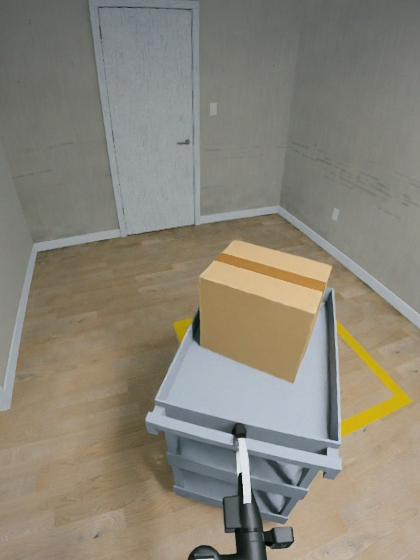

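>>> move:
  blocking: false
  cameras: []
  r2: {"base":{"translate_m":0.32,"strafe_m":-0.11},"pace":"slow","contact_limits":{"translate_m":0.8}}

>>> wait:
  seconds: 7
  cameras: ["r2_head_camera"]

Scene clock: 797.27 s.
move: r2 moving
r1: as last shown
r1.lidar_m: 5.16 0.34 0.25 - 0.25 0.25 0.53 1.90 1.05 2.30 2.81 3.76
r1.motor_effort: lift_m=+22(22) arm_m=+4(4) wheel_0=-5(6) wheel_1=+8(9) wheel_2=+0(0)
r1.servo_current: wrist_yaw_rad=52(72) wrist_pitch_rad=39(46) wrist_roll_rad=52(59) gripper_m=46(46)
r1.contact_limits: strafe_m 1
r1.wrist_depth_mm: - 134 134 - 394 235 179 / - 117 133 - 399 237 182 / - 115 145 1808 373 240 183 / 107 135 195 - 410 241 185 / 208 - - - 379 244 185 / 224 1808 193 1756 188 244 186 / 220 1118 1118 153 384 206 185
r2.base_odometry: x=-5.463 y=-0.755 heading=-1.539
r2.turned_by_wheels: +0.000
r2.turned_by_imu: +0.001
r2.base_tilt: forward=-0.7 right=+0.1
r2.lidar_m: 0.44 0.50 1.45 0.75 0.75 0.88 1.46 1.61 1.83 2.04 2.04 0.40
r2.base_status: translate_m moving; strafe_m moving
r2.joint_positions: lift_m=+0.667 arm_m=+0.000 wrist_yaw_rad=-0.010 wrist_pitch_rad=-0.001 wrist_roll_rad=+1.569 gripper_m=-0.024
r2.joint_status: not commanded
r2.measured_speeds: translate_m=+0.048 strafe_m=-0.017 rotate_rad=+0.001 lift_m=+0.000 arm_m=+0.000 wrist_yaw_rad=+0.005 wrist_pitch_rad=+0.000 wrist_roll_rad=+0.000
r2.motor_effort: lift_m=+16(16) arm_m=+4(4) wheel_0=+10(13) wheel_1=+5(8) wheel_2=-17(17)
r2.servo_current: wrist_yaw_rad=72(72) wrist_pitch_rad=39(46) wrist_roll_rad=59(59) gripper_m=78(85)
r2.contact_limits: translate_m 0.8
r2.hand_pose: x=+0.4584 y=-0.0902 z=+0.8456 quat_wxyz=(+0.708, +0.707, -0.004, -0.003)
r2.wrist_depth_mm: - - - 182 183 715 - / - 394 387 137 191 723 - / - 424 410 144 202 778 - / - 473 452 208 212 - - / - - 500 159 223 - - / - - 184 171 179 1808 508 / - - - - - 1430 466

Scene clock: 801.37 s.
earlier move: r2 done
r1.base_odometry: x=-1.951 y=-0.183 heading=-2.396
r1.turned_by_wheels: +0.000
r1.turned_by_imu: +0.000
r1.base_tilt: forward=-1.6 right=+1.3
r1.lidar_m: 5.17 0.35 0.25 - 0.25 0.25 0.51 1.93 1.07 2.30 2.79 3.76
r1.base_status: not commanded
r1.joint_positions: lift_m=+0.300 arm_m=+0.000 wrist_yaw_rad=+3.196 wrist_pitch_rad=+0.002 wrist_roll_rad=+0.000 gripper_m=+0.056
r1.joint_status: not commanded
r1.measured_speeds: all 0
r1.motor_effort: lift_m=+22(22) arm_m=+4(4) wheel_0=-5(6) wheel_1=+8(9) wheel_2=+0(0)
r1.servo_current: wrist_yaw_rad=59(72) wrist_pitch_rad=46(52) wrist_roll_rad=52(65) gripper_m=39(46)
r1.contact_limits: strafe_m 1
r1.hand_pose: x=-0.1218 y=+0.0716 z=+0.4774 quat_wxyz=(-0.027, -0.001, +0.000, +1.000)
r1.wrist_depth_mm: - 133 133 - 397 236 180 / - 118 133 - 402 236 182 / - 115 146 - 370 239 183 / 107 135 196 - 413 242 184 / 208 - - - 382 243 186 / 223 1808 193 1618 188 243 186 / 220 1118 1098 153 384 206 186
r2.base_odometry: x=-5.559 y=-1.066 heading=-1.538
r2.turned_by_wheels: +0.000
r2.turned_by_imu: +0.003
r2.base_tilt: forward=-0.7 right=+0.0
r2.lidar_m: 0.44 2.04 1.38 1.47 0.93 1.08 1.80 1.88 2.09 1.84 1.85 0.36
r2.base_status: done
r2.joint_positions: lift_m=+0.667 arm_m=+0.000 wrist_yaw_rad=+0.003 wrist_pitch_rad=-0.001 wrist_roll_rad=+1.569 gripper_m=-0.024
r2.joint_status: not commanded
r2.measured_speeds: all 0
r2.motor_effort: lift_m=+16(16) arm_m=+4(4) wheel_0=+8(17) wheel_1=+5(8) wheel_2=-5(17)
r2.servo_current: wrist_yaw_rad=52(72) wrist_pitch_rad=33(52) wrist_roll_rad=39(59) gripper_m=78(85)
r2.contact_limits: translate_m 0.8
r2.hand_pose: x=+0.4595 y=-0.0867 z=+0.8456 quat_wxyz=(+0.708, +0.707, +0.001, +0.001)
r2.wrist_depth_mm: - 338 332 - 146 - - / - 375 377 157 160 - - / - 442 427 169 176 - - / - - 484 187 195 - - / - - - 140 219 1808 521 / - - 185 160 179 1661 469 / - - - - - 1464 1205
wait: 4.10 of 7 s (r2 has come to rest)
Images, in order (width x height): r2_head_camera 420x560.

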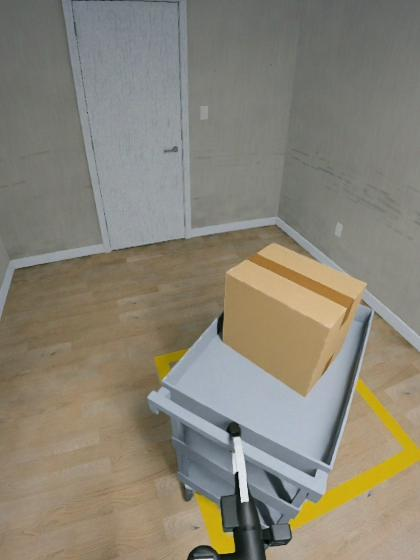

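>>> move:
  blocking: false
  cameras: []
  r2: {"base":{"translate_m":-0.05,"strafe_m":-0.24},"pace":"slow","contact_limits":{"translate_m":0.8}}

>>> wait:
  seconds: 5
  cameras: []

>>> move:
  blocking: false
  cameras: []
  r2: {"base":{"translate_m":0.25,"strafe_m":0.0},"pace":"slow","contact_limits":{"translate_m":0.8}}

>>> wait:
  seconds: 6
  cameras: ["r2_head_camera"]

Scene clock: 812.60 s.
move: r2 moving
r1: as last shown
r1.base_tilt: forward=-1.6 right=+1.2
r1.lidar_m: 5.16 0.35 0.25 - 0.25 0.25 0.52 1.88 1.04 2.26 2.78 3.77
r1.motor_effort: lift_m=+21(22) arm_m=+4(4) wheel_0=-6(6) wheel_1=+8(8) wheel_2=+0(0)
r1.servo_current: wrist_yaw_rad=46(59) wrist_pitch_rad=33(52) wrist_roll_rad=65(65) gripper_m=46(46)
r1.contact_limits: strafe_m 1
r1.wrist_depth_mm: - 134 133 - 394 236 180 / - 118 133 - 402 236 181 / - 115 146 - 373 240 183 / 107 134 195 - 413 241 185 / 208 - - - 382 242 186 / 224 1808 193 1576 188 243 185 / 220 1118 1118 153 384 206 186
r2.base_odometry: x=-5.572 y=-1.065 heading=-1.537
r2.turned_by_wheels: +0.001
r2.turned_by_imu: +0.002
r2.base_tilt: forward=-0.7 right=+0.0
r2.lidar_m: 0.42 2.09 1.39 1.51 0.94 1.11 1.85 1.85 2.17 1.84 1.83 0.35
r2.base_status: translate_m moving; strafe_m moving
r2.joint_positions: lift_m=+0.667 arm_m=+0.000 wrist_yaw_rad=+0.006 wrist_pitch_rad=-0.001 wrist_roll_rad=+1.569 gripper_m=-0.024
r2.joint_status: not commanded
r2.measured_speeds: translate_m=-0.010 strafe_m=-0.050 rotate_rad=+0.001 lift_m=+0.000 arm_m=+0.000 wrist_yaw_rad=+0.007 wrist_pitch_rad=+0.000 wrist_roll_rad=+0.000
r2.motor_effort: lift_m=+16(16) arm_m=+4(4) wheel_0=+12(16) wheel_1=-5(8) wheel_2=+8(9)
r2.servo_current: wrist_yaw_rad=52(52) wrist_pitch_rad=39(46) wrist_roll_rad=46(59) gripper_m=78(85)
r2.contact_limits: translate_m 0.8
r2.hand_pose: x=+0.4598 y=-0.0858 z=+0.8456 quat_wxyz=(+0.708, +0.707, +0.002, +0.002)
r2.wrist_depth_mm: - 336 330 - 144 - - / - 375 373 - 158 - - / - 439 430 167 174 - - / - - 473 125 194 - - / - - - 138 217 1808 517 / - - 184 164 177 1756 469 / - - - - - 1464 1229

Scene clock: 815.80 s.
earlier move: r2 done
r1.base_odometry: x=-1.951 y=-0.183 heading=-2.396
r1.turned_by_wheels: +0.000
r1.turned_by_imu: +0.000
r1.base_tilt: forward=-1.6 right=+1.3
r1.lidar_m: 5.16 0.36 0.25 - 0.25 0.25 0.53 2.19 1.07 2.32 2.81 3.76
r1.base_status: not commanded
r1.joint_positions: lift_m=+0.300 arm_m=+0.000 wrist_yaw_rad=+3.196 wrist_pitch_rad=+0.002 wrist_roll_rad=+0.000 gripper_m=+0.056
r1.joint_status: not commanded
r1.measured_speeds: all 0
r1.motor_effort: lift_m=+21(22) arm_m=+3(4) wheel_0=-5(6) wheel_1=+8(8) wheel_2=+0(0)
r1.servo_current: wrist_yaw_rad=46(72) wrist_pitch_rad=46(52) wrist_roll_rad=33(65) gripper_m=39(52)
r1.contact_limits: strafe_m 1
r1.hand_pose: x=-0.1218 y=+0.0716 z=+0.4774 quat_wxyz=(-0.027, -0.001, +0.000, +1.000)
r1.wrist_depth_mm: - 134 133 - 392 236 180 / - 118 133 - 402 236 182 / - 115 145 - 373 240 183 / 107 134 196 - 413 242 184 / 208 - - - 379 243 186 / 223 1756 194 1756 187 243 185 / 220 1118 1118 153 382 205 185
r2.base_odometry: x=-5.801 y=-1.025 heading=-1.538
r2.turned_by_wheels: -0.001
r2.turned_by_imu: +0.001
r2.base_tilt: forward=-0.6 right=+0.0
r2.lidar_m: 0.41 0.47 1.61 1.13 1.16 1.35 1.77 1.74 1.96 1.66 1.63 0.39
r2.base_status: done
r2.joint_positions: lift_m=+0.667 arm_m=+0.000 wrist_yaw_rad=+0.008 wrist_pitch_rad=-0.001 wrist_roll_rad=+1.569 gripper_m=-0.024
r2.joint_status: not commanded
r2.measured_speeds: all 0
r2.motor_effort: lift_m=+16(16) arm_m=+4(4) wheel_0=+5(18) wheel_1=-4(8) wheel_2=+9(13)
r2.servo_current: wrist_yaw_rad=52(72) wrist_pitch_rad=39(52) wrist_roll_rad=39(59) gripper_m=72(91)
r2.contact_limits: translate_m 0.8
r2.hand_pose: x=+0.4600 y=-0.0850 z=+0.8456 quat_wxyz=(+0.708, +0.707, +0.003, +0.003)
r2.wrist_depth_mm: - - 569 181 185 - - / - 407 389 140 194 - - / - 427 407 145 204 788 - / - 469 455 155 214 - - / - - 500 163 225 - - / - - 185 171 178 1808 517 / - - - - - 1464 477
wait: 3.20 of 5 s (r2 has come to rest)

Scene clock: 816.30 s.
move: r2 moving
r1: as last shown
r1.lidar_m: 5.15 0.34 0.25 - 0.25 0.25 0.53 2.19 1.05 2.28 2.83 3.75
r1.servo_current: wrist_yaw_rad=52(59) wrist_pitch_rad=39(52) wrist_roll_rad=52(52) gripper_m=46(52)
r1.contact_limits: strafe_m 1
r1.wrist_depth_mm: - 133 133 - 392 236 179 / - 118 133 - 402 237 182 / - 115 145 - 373 239 183 / 107 135 197 - 410 243 185 / 208 - - - 379 243 186 / 224 1808 193 1808 187 244 186 / 221 1138 1118 153 382 206 185
r2.base_odometry: x=-5.800 y=-1.036 heading=-1.537
r2.turned_by_wheels: +0.000
r2.turned_by_imu: +0.001
r2.base_tilt: forward=-0.7 right=+0.1
r2.lidar_m: 0.43 0.45 1.62 1.16 1.15 1.34 1.75 1.74 1.97 1.66 1.64 0.39
r2.base_status: translate_m moving; strafe_m moving
r2.joint_positions: lift_m=+0.667 arm_m=+0.000 wrist_yaw_rad=+0.003 wrist_pitch_rad=-0.001 wrist_roll_rad=+1.569 gripper_m=-0.024
r2.joint_status: not commanded
r2.measured_speeds: translate_m=+0.049 strafe_m=+0.000 rotate_rad=-0.001 lift_m=+0.000 arm_m=+0.000 wrist_yaw_rad=-0.003 wrist_pitch_rad=+0.000 wrist_roll_rad=+0.000
r2.motor_effort: lift_m=+16(16) arm_m=+4(4) wheel_0=+12(14) wheel_1=+8(9) wheel_2=-14(14)
r2.servo_current: wrist_yaw_rad=52(52) wrist_pitch_rad=33(46) wrist_roll_rad=33(59) gripper_m=78(85)
r2.contact_limits: translate_m 0.8
r2.hand_pose: x=+0.4595 y=-0.0866 z=+0.8456 quat_wxyz=(+0.708, +0.707, +0.001, +0.001)
r2.wrist_depth_mm: - - 574 180 183 - - / - 407 392 137 192 723 - / - 418 410 144 202 798 - / - 469 452 208 211 - - / - - 500 161 222 - - / - - 184 170 176 1808 525 / - - - - - 1576 477

Scene clock: 819.60 s.
earlier move: r2 done
r1.base_odometry: x=-1.951 y=-0.183 heading=-2.396
r1.turned_by_wheels: +0.000
r1.turned_by_imu: +0.000
r1.base_tilt: forward=-1.6 right=+1.3
r1.lidar_m: 5.16 0.35 0.25 - 0.25 0.25 0.54 2.18 1.06 2.33 2.83 3.76
r1.base_status: not commanded
r1.joint_positions: lift_m=+0.300 arm_m=+0.000 wrist_yaw_rad=+3.196 wrist_pitch_rad=+0.002 wrist_roll_rad=+0.000 gripper_m=+0.056
r1.joint_status: not commanded
r1.measured_speeds: all 0
r1.motor_effort: lift_m=+21(22) arm_m=+4(4) wheel_0=-6(6) wheel_1=+8(9) wheel_2=+0(0)
r1.servo_current: wrist_yaw_rad=52(72) wrist_pitch_rad=39(52) wrist_roll_rad=46(65) gripper_m=39(52)
r1.contact_limits: strafe_m 1
r1.hand_pose: x=-0.1218 y=+0.0716 z=+0.4774 quat_wxyz=(-0.027, -0.001, +0.000, +1.000)
r1.wrist_depth_mm: - 133 133 - 392 236 180 / - 118 133 - 402 238 182 / - 115 146 - 373 239 183 / 107 134 196 - 410 242 183 / 208 - - - 382 242 186 / 223 1808 194 1808 188 244 186 / 220 1118 1118 153 384 206 185
r2.base_odometry: x=-5.793 y=-1.274 heading=-1.538
r2.turned_by_wheels: -0.001
r2.turned_by_imu: -0.002
r2.base_tilt: forward=-0.8 right=+0.1
r2.lidar_m: 0.42 2.68 1.52 1.79 1.23 1.41 1.99 1.98 1.87 1.58 1.59 0.35
r2.base_status: done
r2.joint_positions: lift_m=+0.667 arm_m=+0.000 wrist_yaw_rad=-0.006 wrist_pitch_rad=-0.001 wrist_roll_rad=+1.569 gripper_m=-0.024
r2.joint_status: not commanded
r2.measured_speeds: all 0
r2.motor_effort: lift_m=+16(16) arm_m=+4(4) wheel_0=-1(14) wheel_1=+3(9) wheel_2=-11(17)
r2.servo_current: wrist_yaw_rad=52(65) wrist_pitch_rad=39(52) wrist_roll_rad=46(65) gripper_m=72(85)
r2.contact_limits: translate_m 0.8
r2.hand_pose: x=+0.4587 y=-0.0892 z=+0.8456 quat_wxyz=(+0.708, +0.707, -0.003, -0.002)
r2.wrist_depth_mm: - 353 345 106 156 - - / - 377 359 113 169 - - / - 436 404 125 184 - - / - - 477 137 201 - - / - - - 148 221 1808 - / - - 184 170 180 1708 484 / - - - - - 1576 1229
wait: 3.30 of 6 s (r2 has come to rest)
Images, in order (width x height): r2_head_camera 420x560.

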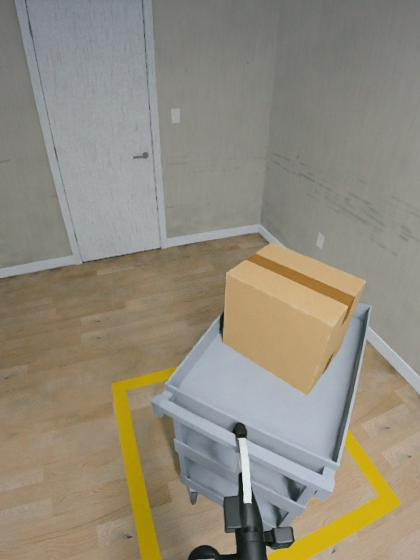

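>>> move:
  blocking: false
  cameras: []
  r2: {"base":{"translate_m":-0.27,"strafe_m":0.14},"pace":"slow","contact_limits":{"translate_m":0.8}}

>>> wait:
  seconds: 6
  cameras: ["r2_head_camera"]

>>> move:
  blocking: false
  cameras: []
  r2: {"base":{"translate_m":-0.07,"strafe_m":-0.5},"pace":"slow","contact_limits":{"translate_m":0.8}}

>>> wait:
  seconds: 8
  cameras: ["r2_head_camera"]

Scene clock: 836.30 s.
move: r2 moving
r1: as last shown
r1.base_tilt: forward=-1.6 right=+1.2
r1.lidar_m: 5.13 0.34 0.25 - 0.25 0.25 0.53 2.17 1.05 2.30 2.80 3.74
r1.motor_effort: lift_m=+21(22) arm_m=+3(4) wheel_0=-5(6) wheel_1=+8(8) wheel_2=+0(0)
r1.servo_current: wrist_yaw_rad=59(65) wrist_pitch_rad=39(46) wrist_roll_rad=59(72) gripper_m=39(46)
r1.contact_limits: strafe_m 1
r1.wrist_depth_mm: - 134 133 - 392 236 179 / - 118 134 - 402 237 181 / - 115 146 - 373 240 183 / 107 135 195 - 413 241 185 / 208 - - - 382 242 185 / 223 1808 194 1708 188 243 185 / 220 1098 1138 153 384 205 185
r2.base_odometry: x=-5.786 y=-1.262 heading=-1.540
r2.turned_by_wheels: -0.001
r2.turned_by_imu: -0.001
r2.base_tilt: forward=-0.7 right=+0.1
r2.lidar_m: 0.45 2.64 1.50 1.80 1.23 1.40 1.99 1.99 1.90 1.59 1.59 0.35
r2.base_status: translate_m moving; strafe_m moving
r2.joint_positions: lift_m=+0.667 arm_m=+0.000 wrist_yaw_rad=-0.006 wrist_pitch_rad=-0.001 wrist_roll_rad=+1.569 gripper_m=-0.024
r2.joint_status: not commanded
r2.measured_speeds: translate_m=-0.048 strafe_m=+0.024 rotate_rad=-0.002 lift_m=+0.000 arm_m=+0.000 wrist_yaw_rad=+0.000 wrist_pitch_rad=+0.000 wrist_roll_rad=+0.000
r2.motor_effort: lift_m=+16(16) arm_m=+4(4) wheel_0=-19(19) wheel_1=-6(7) wheel_2=+9(9)
r2.servo_current: wrist_yaw_rad=52(59) wrist_pitch_rad=39(46) wrist_roll_rad=46(52) gripper_m=85(85)
r2.contact_limits: translate_m 0.8
r2.hand_pose: x=+0.4587 y=-0.0892 z=+0.8456 quat_wxyz=(+0.708, +0.707, -0.003, -0.002)
r2.wrist_depth_mm: - 351 347 106 158 - - / - 377 362 117 171 - - / - 439 415 126 185 - - / - - 473 136 203 - - / - - 549 150 224 1808 - / - - 184 172 179 1708 484 / - - - - - 1576 1229

Scene clock: 840.00 s.
earlier move: r2 done
r1.base_odometry: x=-1.951 y=-0.183 heading=-2.396
r1.turned_by_wheels: +0.000
r1.turned_by_imu: +0.000
r1.base_tilt: forward=-1.6 right=+1.2
r1.lidar_m: 5.16 0.35 0.25 - 0.25 0.25 0.54 2.07 1.04 2.28 2.81 3.75
r1.base_status: not commanded
r1.joint_positions: lift_m=+0.300 arm_m=+0.000 wrist_yaw_rad=+3.196 wrist_pitch_rad=+0.002 wrist_roll_rad=+0.000 gripper_m=+0.056
r1.joint_status: not commanded
r1.measured_speeds: all 0
r1.motor_effort: lift_m=+21(22) arm_m=+4(4) wheel_0=-5(6) wheel_1=+8(9) wheel_2=+0(0)
r1.servo_current: wrist_yaw_rad=52(72) wrist_pitch_rad=33(52) wrist_roll_rad=59(72) gripper_m=39(52)
r1.contact_limits: strafe_m 1
r1.hand_pose: x=-0.1218 y=+0.0716 z=+0.4774 quat_wxyz=(-0.027, -0.001, +0.000, +1.000)
r1.wrist_depth_mm: - 133 133 - 394 235 180 / - 118 134 - 399 237 182 / - 115 146 - 375 240 183 / 107 134 196 - 413 242 185 / 208 - - - 379 243 185 / 222 1808 193 1661 188 243 185 / 220 1118 1138 153 384 206 186
r2.base_odometry: x=-5.661 y=-1.000 heading=-1.538
r2.turned_by_wheels: +0.002
r2.turned_by_imu: +0.003
r2.base_tilt: forward=-0.7 right=+0.1
r2.lidar_m: 0.44 0.53 1.51 1.00 1.01 1.19 1.76 1.78 2.02 1.79 1.76 0.36
r2.base_status: done
r2.joint_positions: lift_m=+0.667 arm_m=+0.000 wrist_yaw_rad=+0.005 wrist_pitch_rad=-0.001 wrist_roll_rad=+1.569 gripper_m=-0.024
r2.joint_status: not commanded
r2.measured_speeds: all 0
r2.motor_effort: lift_m=+16(16) arm_m=-4(4) wheel_0=+0(19) wheel_1=-5(9) wheel_2=+11(16)
r2.servo_current: wrist_yaw_rad=39(65) wrist_pitch_rad=46(46) wrist_roll_rad=46(59) gripper_m=72(85)
r2.contact_limits: translate_m 0.8
r2.hand_pose: x=+0.4597 y=-0.0860 z=+0.8456 quat_wxyz=(+0.708, +0.707, +0.001, +0.002)
r2.wrist_depth_mm: - 413 377 112 164 668 - / - 379 370 122 176 732 - / - 430 410 129 190 - - / - - 462 140 204 - - / - - 544 153 223 - - / - - 186 170 178 1708 492 / - - - - - 1464 1281
wait: 3.70 of 6 s (r2 has come to rest)
Images, in order (width x height): r2_head_camera 420x560.

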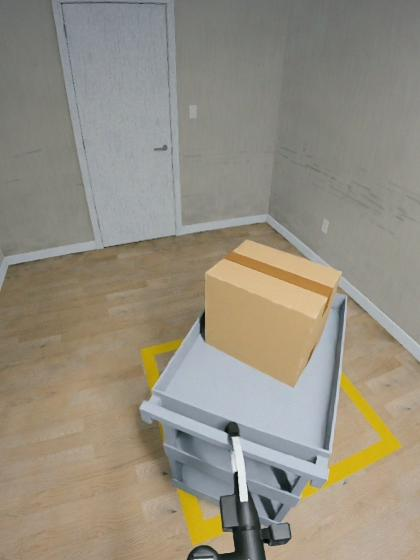

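Scene clock: 840.50 s.
move: r2 moving
r1: as last shown
r1.base_tilt: forward=-1.6 right=+1.3
r1.lidar_m: 5.16 0.32 0.25 - 0.25 0.25 0.49 2.10 1.05 2.32 2.77 3.76
r1.motor_effort: lift_m=+22(22) arm_m=+4(4) wheel_0=-6(6) wheel_1=+8(9) wheel_2=+0(0)
r1.servo_current: wrist_yaw_rad=52(59) wrist_pitch_rad=39(46) wrist_roll_rad=52(59) gripper_m=46(46)
r1.contact_limits: strafe_m 1
r1.wrist_depth_mm: - 133 133 - 394 235 179 / - 118 133 - 402 238 182 / - 115 146 - 373 240 183 / 107 134 187 - 415 241 184 / 208 - - - 384 243 186 / 223 1863 193 1808 187 243 186 / 220 1118 1098 153 384 206 186
r2.base_odometry: x=-5.675 y=-0.999 heading=-1.537
r2.turned_by_wheels: +0.001
r2.turned_by_imu: +0.001
r2.base_tilt: forward=-0.7 right=+0.1
r2.lidar_m: 0.42 0.53 1.51 1.03 1.01 1.21 1.78 1.77 2.00 1.80 1.76 0.38
r2.base_status: translate_m moving; strafe_m moving
r2.joint_positions: lift_m=+0.667 arm_m=+0.000 wrist_yaw_rad=+0.008 wrist_pitch_rad=-0.001 wrist_roll_rad=+1.569 gripper_m=-0.024
r2.joint_status: not commanded
r2.measured_speeds: translate_m=-0.007 strafe_m=-0.052 rotate_rad=-0.002 lift_m=+0.000 arm_m=+0.000 wrist_yaw_rad=+0.000 wrist_pitch_rad=+0.000 wrist_roll_rad=+0.000
r2.motor_effort: lift_m=+16(16) arm_m=-4(4) wheel_0=+14(16) wheel_1=-7(9) wheel_2=+10(13)
r2.servo_current: wrist_yaw_rad=52(65) wrist_pitch_rad=39(52) wrist_roll_rad=52(65) gripper_m=78(85)
r2.contact_limits: translate_m 0.8
r2.hand_pose: x=+0.4600 y=-0.0851 z=+0.8456 quat_wxyz=(+0.708, +0.707, +0.002, +0.003)
r2.wrist_depth_mm: - 413 379 111 164 668 - / - 375 368 121 176 723 - / - 427 407 128 189 - - / - - 462 138 204 - - / - - 539 151 221 - - / - - 186 166 180 1661 492 / - - - - - 1464 1308

Scene clock: 846.27 s.
earlier move: r2 done
r1.base_odometry: x=-1.951 y=-0.183 heading=-2.396
r1.turned_by_wheels: +0.000
r1.turned_by_imu: +0.000
r1.base_tilt: forward=-1.7 right=+1.3
r1.lidar_m: 5.16 0.33 0.25 - 0.25 0.25 0.51 2.33 1.03 2.29 2.81 3.77
r1.base_status: not commanded
r1.joint_positions: lift_m=+0.300 arm_m=+0.000 wrist_yaw_rad=+3.196 wrist_pitch_rad=+0.002 wrist_roll_rad=+0.000 gripper_m=+0.056
r1.joint_status: not commanded
r1.measured_speeds: all 0
r1.motor_effort: lift_m=+22(22) arm_m=+4(4) wheel_0=-5(6) wheel_1=+8(9) wheel_2=+0(0)
r1.servo_current: wrist_yaw_rad=33(72) wrist_pitch_rad=39(52) wrist_roll_rad=33(72) gripper_m=39(52)
r1.contact_limits: strafe_m 1
r1.hand_pose: x=-0.1218 y=+0.0716 z=+0.4774 quat_wxyz=(-0.027, -0.001, +0.000, +1.000)
r1.wrist_depth_mm: - 133 133 - 394 236 180 / - 118 133 - 404 237 182 / - 115 146 - 375 238 183 / 107 135 196 - 413 242 185 / 209 - - - 379 243 186 / 222 1756 194 1756 188 244 185 / 221 1138 1118 153 384 206 185
r2.base_odometry: x=-6.163 y=-0.947 heading=-1.537
r2.turned_by_wheels: -0.001
r2.turned_by_imu: +0.002
r2.base_tilt: forward=-0.7 right=+0.1
r2.lidar_m: 0.36 0.35 1.99 1.46 1.46 1.68 1.58 1.56 1.58 1.33 1.29 0.44
r2.base_status: done
r2.joint_positions: lift_m=+0.667 arm_m=+0.000 wrist_yaw_rad=+0.009 wrist_pitch_rad=-0.001 wrist_roll_rad=+1.569 gripper_m=-0.024
r2.joint_status: not commanded
r2.measured_speeds: all 0
r2.motor_effort: lift_m=+16(16) arm_m=-3(4) wheel_0=+6(18) wheel_1=-4(9) wheel_2=+7(13)
r2.servo_current: wrist_yaw_rad=52(78) wrist_pitch_rad=39(52) wrist_roll_rad=39(65) gripper_m=72(91)
r2.contact_limits: translate_m 0.8
r2.hand_pose: x=+0.4601 y=-0.0847 z=+0.8456 quat_wxyz=(+0.708, +0.707, +0.003, +0.004)
r2.wrist_depth_mm: - - - 204 268 274 281 / - - - 198 259 1756 1205 / - - - 191 250 1756 - / - - 445 185 242 788 - / - 449 449 179 236 820 - / - 452 185 174 176 809 - / - 455 449 - - - -
wait: 5.77 of 8 s (r2 has come to rest)
Images, in order (width x height): r2_head_camera 420x560.

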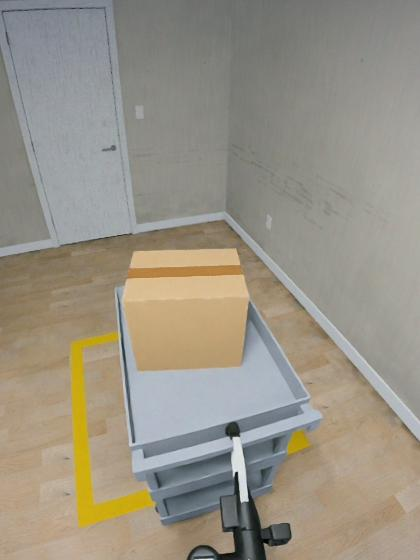

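>>> move:
  blocking: false
  cameras: []
  r2: {"base":{"translate_m":0.24,"strafe_m":0.07},"pace":"slow","contact_limits":{"translate_m":0.8}}

>>> wait:
  seconds: 6
  cameras: ["r2_head_camera"]

Scene clock: 852.37 s.
move: r2 moving
r1: as last shown
r1.base_tilt: forward=-1.6 right=+1.3
r1.lidar_m: 5.15 0.33 0.25 - 0.25 0.25 0.53 2.33 1.05 2.32 2.78 3.73
r1.motor_effort: lift_m=+22(22) arm_m=+4(4) wheel_0=-6(6) wheel_1=+8(9) wheel_2=+0(0)
r1.servo_current: wrist_yaw_rad=46(59) wrist_pitch_rad=39(52) wrist_roll_rad=59(59) gripper_m=39(46)
r1.contact_limits: strafe_m 1
r1.wrist_depth_mm: - 133 133 - 397 236 180 / - 117 133 - 399 237 181 / - 115 146 - 373 239 183 / 107 135 195 - 413 243 185 / 208 - - - 379 242 186 / 223 1808 194 1708 188 243 186 / 220 1118 1118 153 382 205 186
r2.base_odometry: x=-6.159 y=-0.959 heading=-1.537
r2.turned_by_wheels: +0.000
r2.turned_by_imu: +0.000
r2.base_tilt: forward=-0.7 right=+0.1
r2.lidar_m: 0.36 0.36 1.98 1.48 1.45 1.69 1.59 1.59 1.56 1.33 1.33 0.44
r2.base_status: translate_m moving; strafe_m moving
r2.joint_positions: lift_m=+0.667 arm_m=+0.000 wrist_yaw_rad=+0.001 wrist_pitch_rad=-0.001 wrist_roll_rad=+1.569 gripper_m=-0.024
r2.joint_status: not commanded
r2.measured_speeds: translate_m=+0.048 strafe_m=+0.014 rotate_rad=-0.005 lift_m=+0.000 arm_m=+0.000 wrist_yaw_rad=-0.026 wrist_pitch_rad=+0.000 wrist_roll_rad=+0.000
r2.motor_effort: lift_m=+16(16) arm_m=-3(4) wheel_0=+5(12) wheel_1=+7(9) wheel_2=-14(14)
r2.servo_current: wrist_yaw_rad=46(78) wrist_pitch_rad=39(52) wrist_roll_rad=33(52) gripper_m=72(85)
r2.contact_limits: translate_m 0.8
r2.hand_pose: x=+0.4594 y=-0.0871 z=+0.8456 quat_wxyz=(+0.708, +0.707, +0.000, +0.001)
r2.wrist_depth_mm: - - - 254 278 279 279 / - - - 201 264 1756 1205 / - - - 193 253 1756 - / - - - 186 244 820 - / - 452 445 180 236 831 - / - 449 184 173 176 798 - / - 445 445 - - - -

Scene clock: 855.60 s.
earlier move: r2 done
r1.base_odometry: x=-1.951 y=-0.183 heading=-2.396
r1.turned_by_wheels: +0.000
r1.turned_by_imu: +0.000
r1.base_tilt: forward=-1.6 right=+1.3
r1.lidar_m: 5.15 0.35 0.25 - 0.25 0.25 0.52 2.32 1.04 2.30 2.80 3.78
r1.base_status: not commanded
r1.joint_positions: lift_m=+0.300 arm_m=+0.000 wrist_yaw_rad=+3.196 wrist_pitch_rad=+0.002 wrist_roll_rad=+0.000 gripper_m=+0.056
r1.joint_status: not commanded
r1.measured_speeds: all 0
r1.motor_effort: lift_m=+21(22) arm_m=+4(4) wheel_0=-5(6) wheel_1=+8(9) wheel_2=+0(0)
r1.servo_current: wrist_yaw_rad=59(85) wrist_pitch_rad=46(52) wrist_roll_rad=59(72) gripper_m=39(52)
r1.contact_limits: strafe_m 1
r1.hand_pose: x=-0.1218 y=+0.0716 z=+0.4774 quat_wxyz=(-0.027, -0.001, +0.000, +1.000)
r1.wrist_depth_mm: - 133 133 - 394 236 180 / - 118 133 - 399 238 182 / - 115 146 - 373 240 183 / 107 135 195 - 413 241 184 / 208 - - - 379 243 185 / 223 1808 193 1808 187 243 185 / 220 1118 1118 153 384 206 185
r2.base_odometry: x=-6.085 y=-1.185 heading=-1.537
r2.turned_by_wheels: +0.000
r2.turned_by_imu: -0.001
r2.base_tilt: forward=-0.7 right=+0.1
r2.lidar_m: 0.33 0.35 1.84 1.51 1.46 1.70 1.83 1.82 1.59 1.32 1.33 0.46
r2.base_status: done
r2.joint_positions: lift_m=+0.667 arm_m=+0.000 wrist_yaw_rad=-0.007 wrist_pitch_rad=-0.001 wrist_roll_rad=+1.569 gripper_m=-0.024
r2.joint_status: not commanded
r2.measured_speeds: all 0
r2.motor_effort: lift_m=+16(16) arm_m=+4(4) wheel_0=+0(12) wheel_1=+3(10) wheel_2=-7(19)
r2.servo_current: wrist_yaw_rad=46(78) wrist_pitch_rad=39(52) wrist_roll_rad=52(65) gripper_m=72(85)
r2.contact_limits: translate_m 0.8
r2.hand_pose: x=+0.4586 y=-0.0895 z=+0.8456 quat_wxyz=(+0.708, +0.707, -0.003, -0.002)
r2.wrist_depth_mm: - - - 224 296 297 296 / - - - 213 278 1661 1205 / - - - 201 264 1808 504 / - - - 191 251 820 - / - 452 449 182 236 831 - / - 442 184 172 176 798 - / - 436 433 - 217 - -
wait: 3.23 of 6 s (r2 has come to rest)
Images, in order (width x height): r2_head_camera 420x560.

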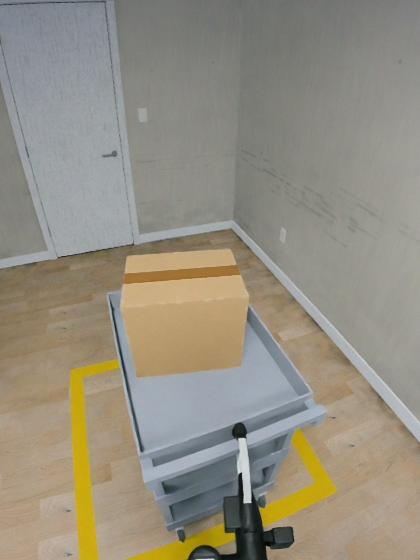

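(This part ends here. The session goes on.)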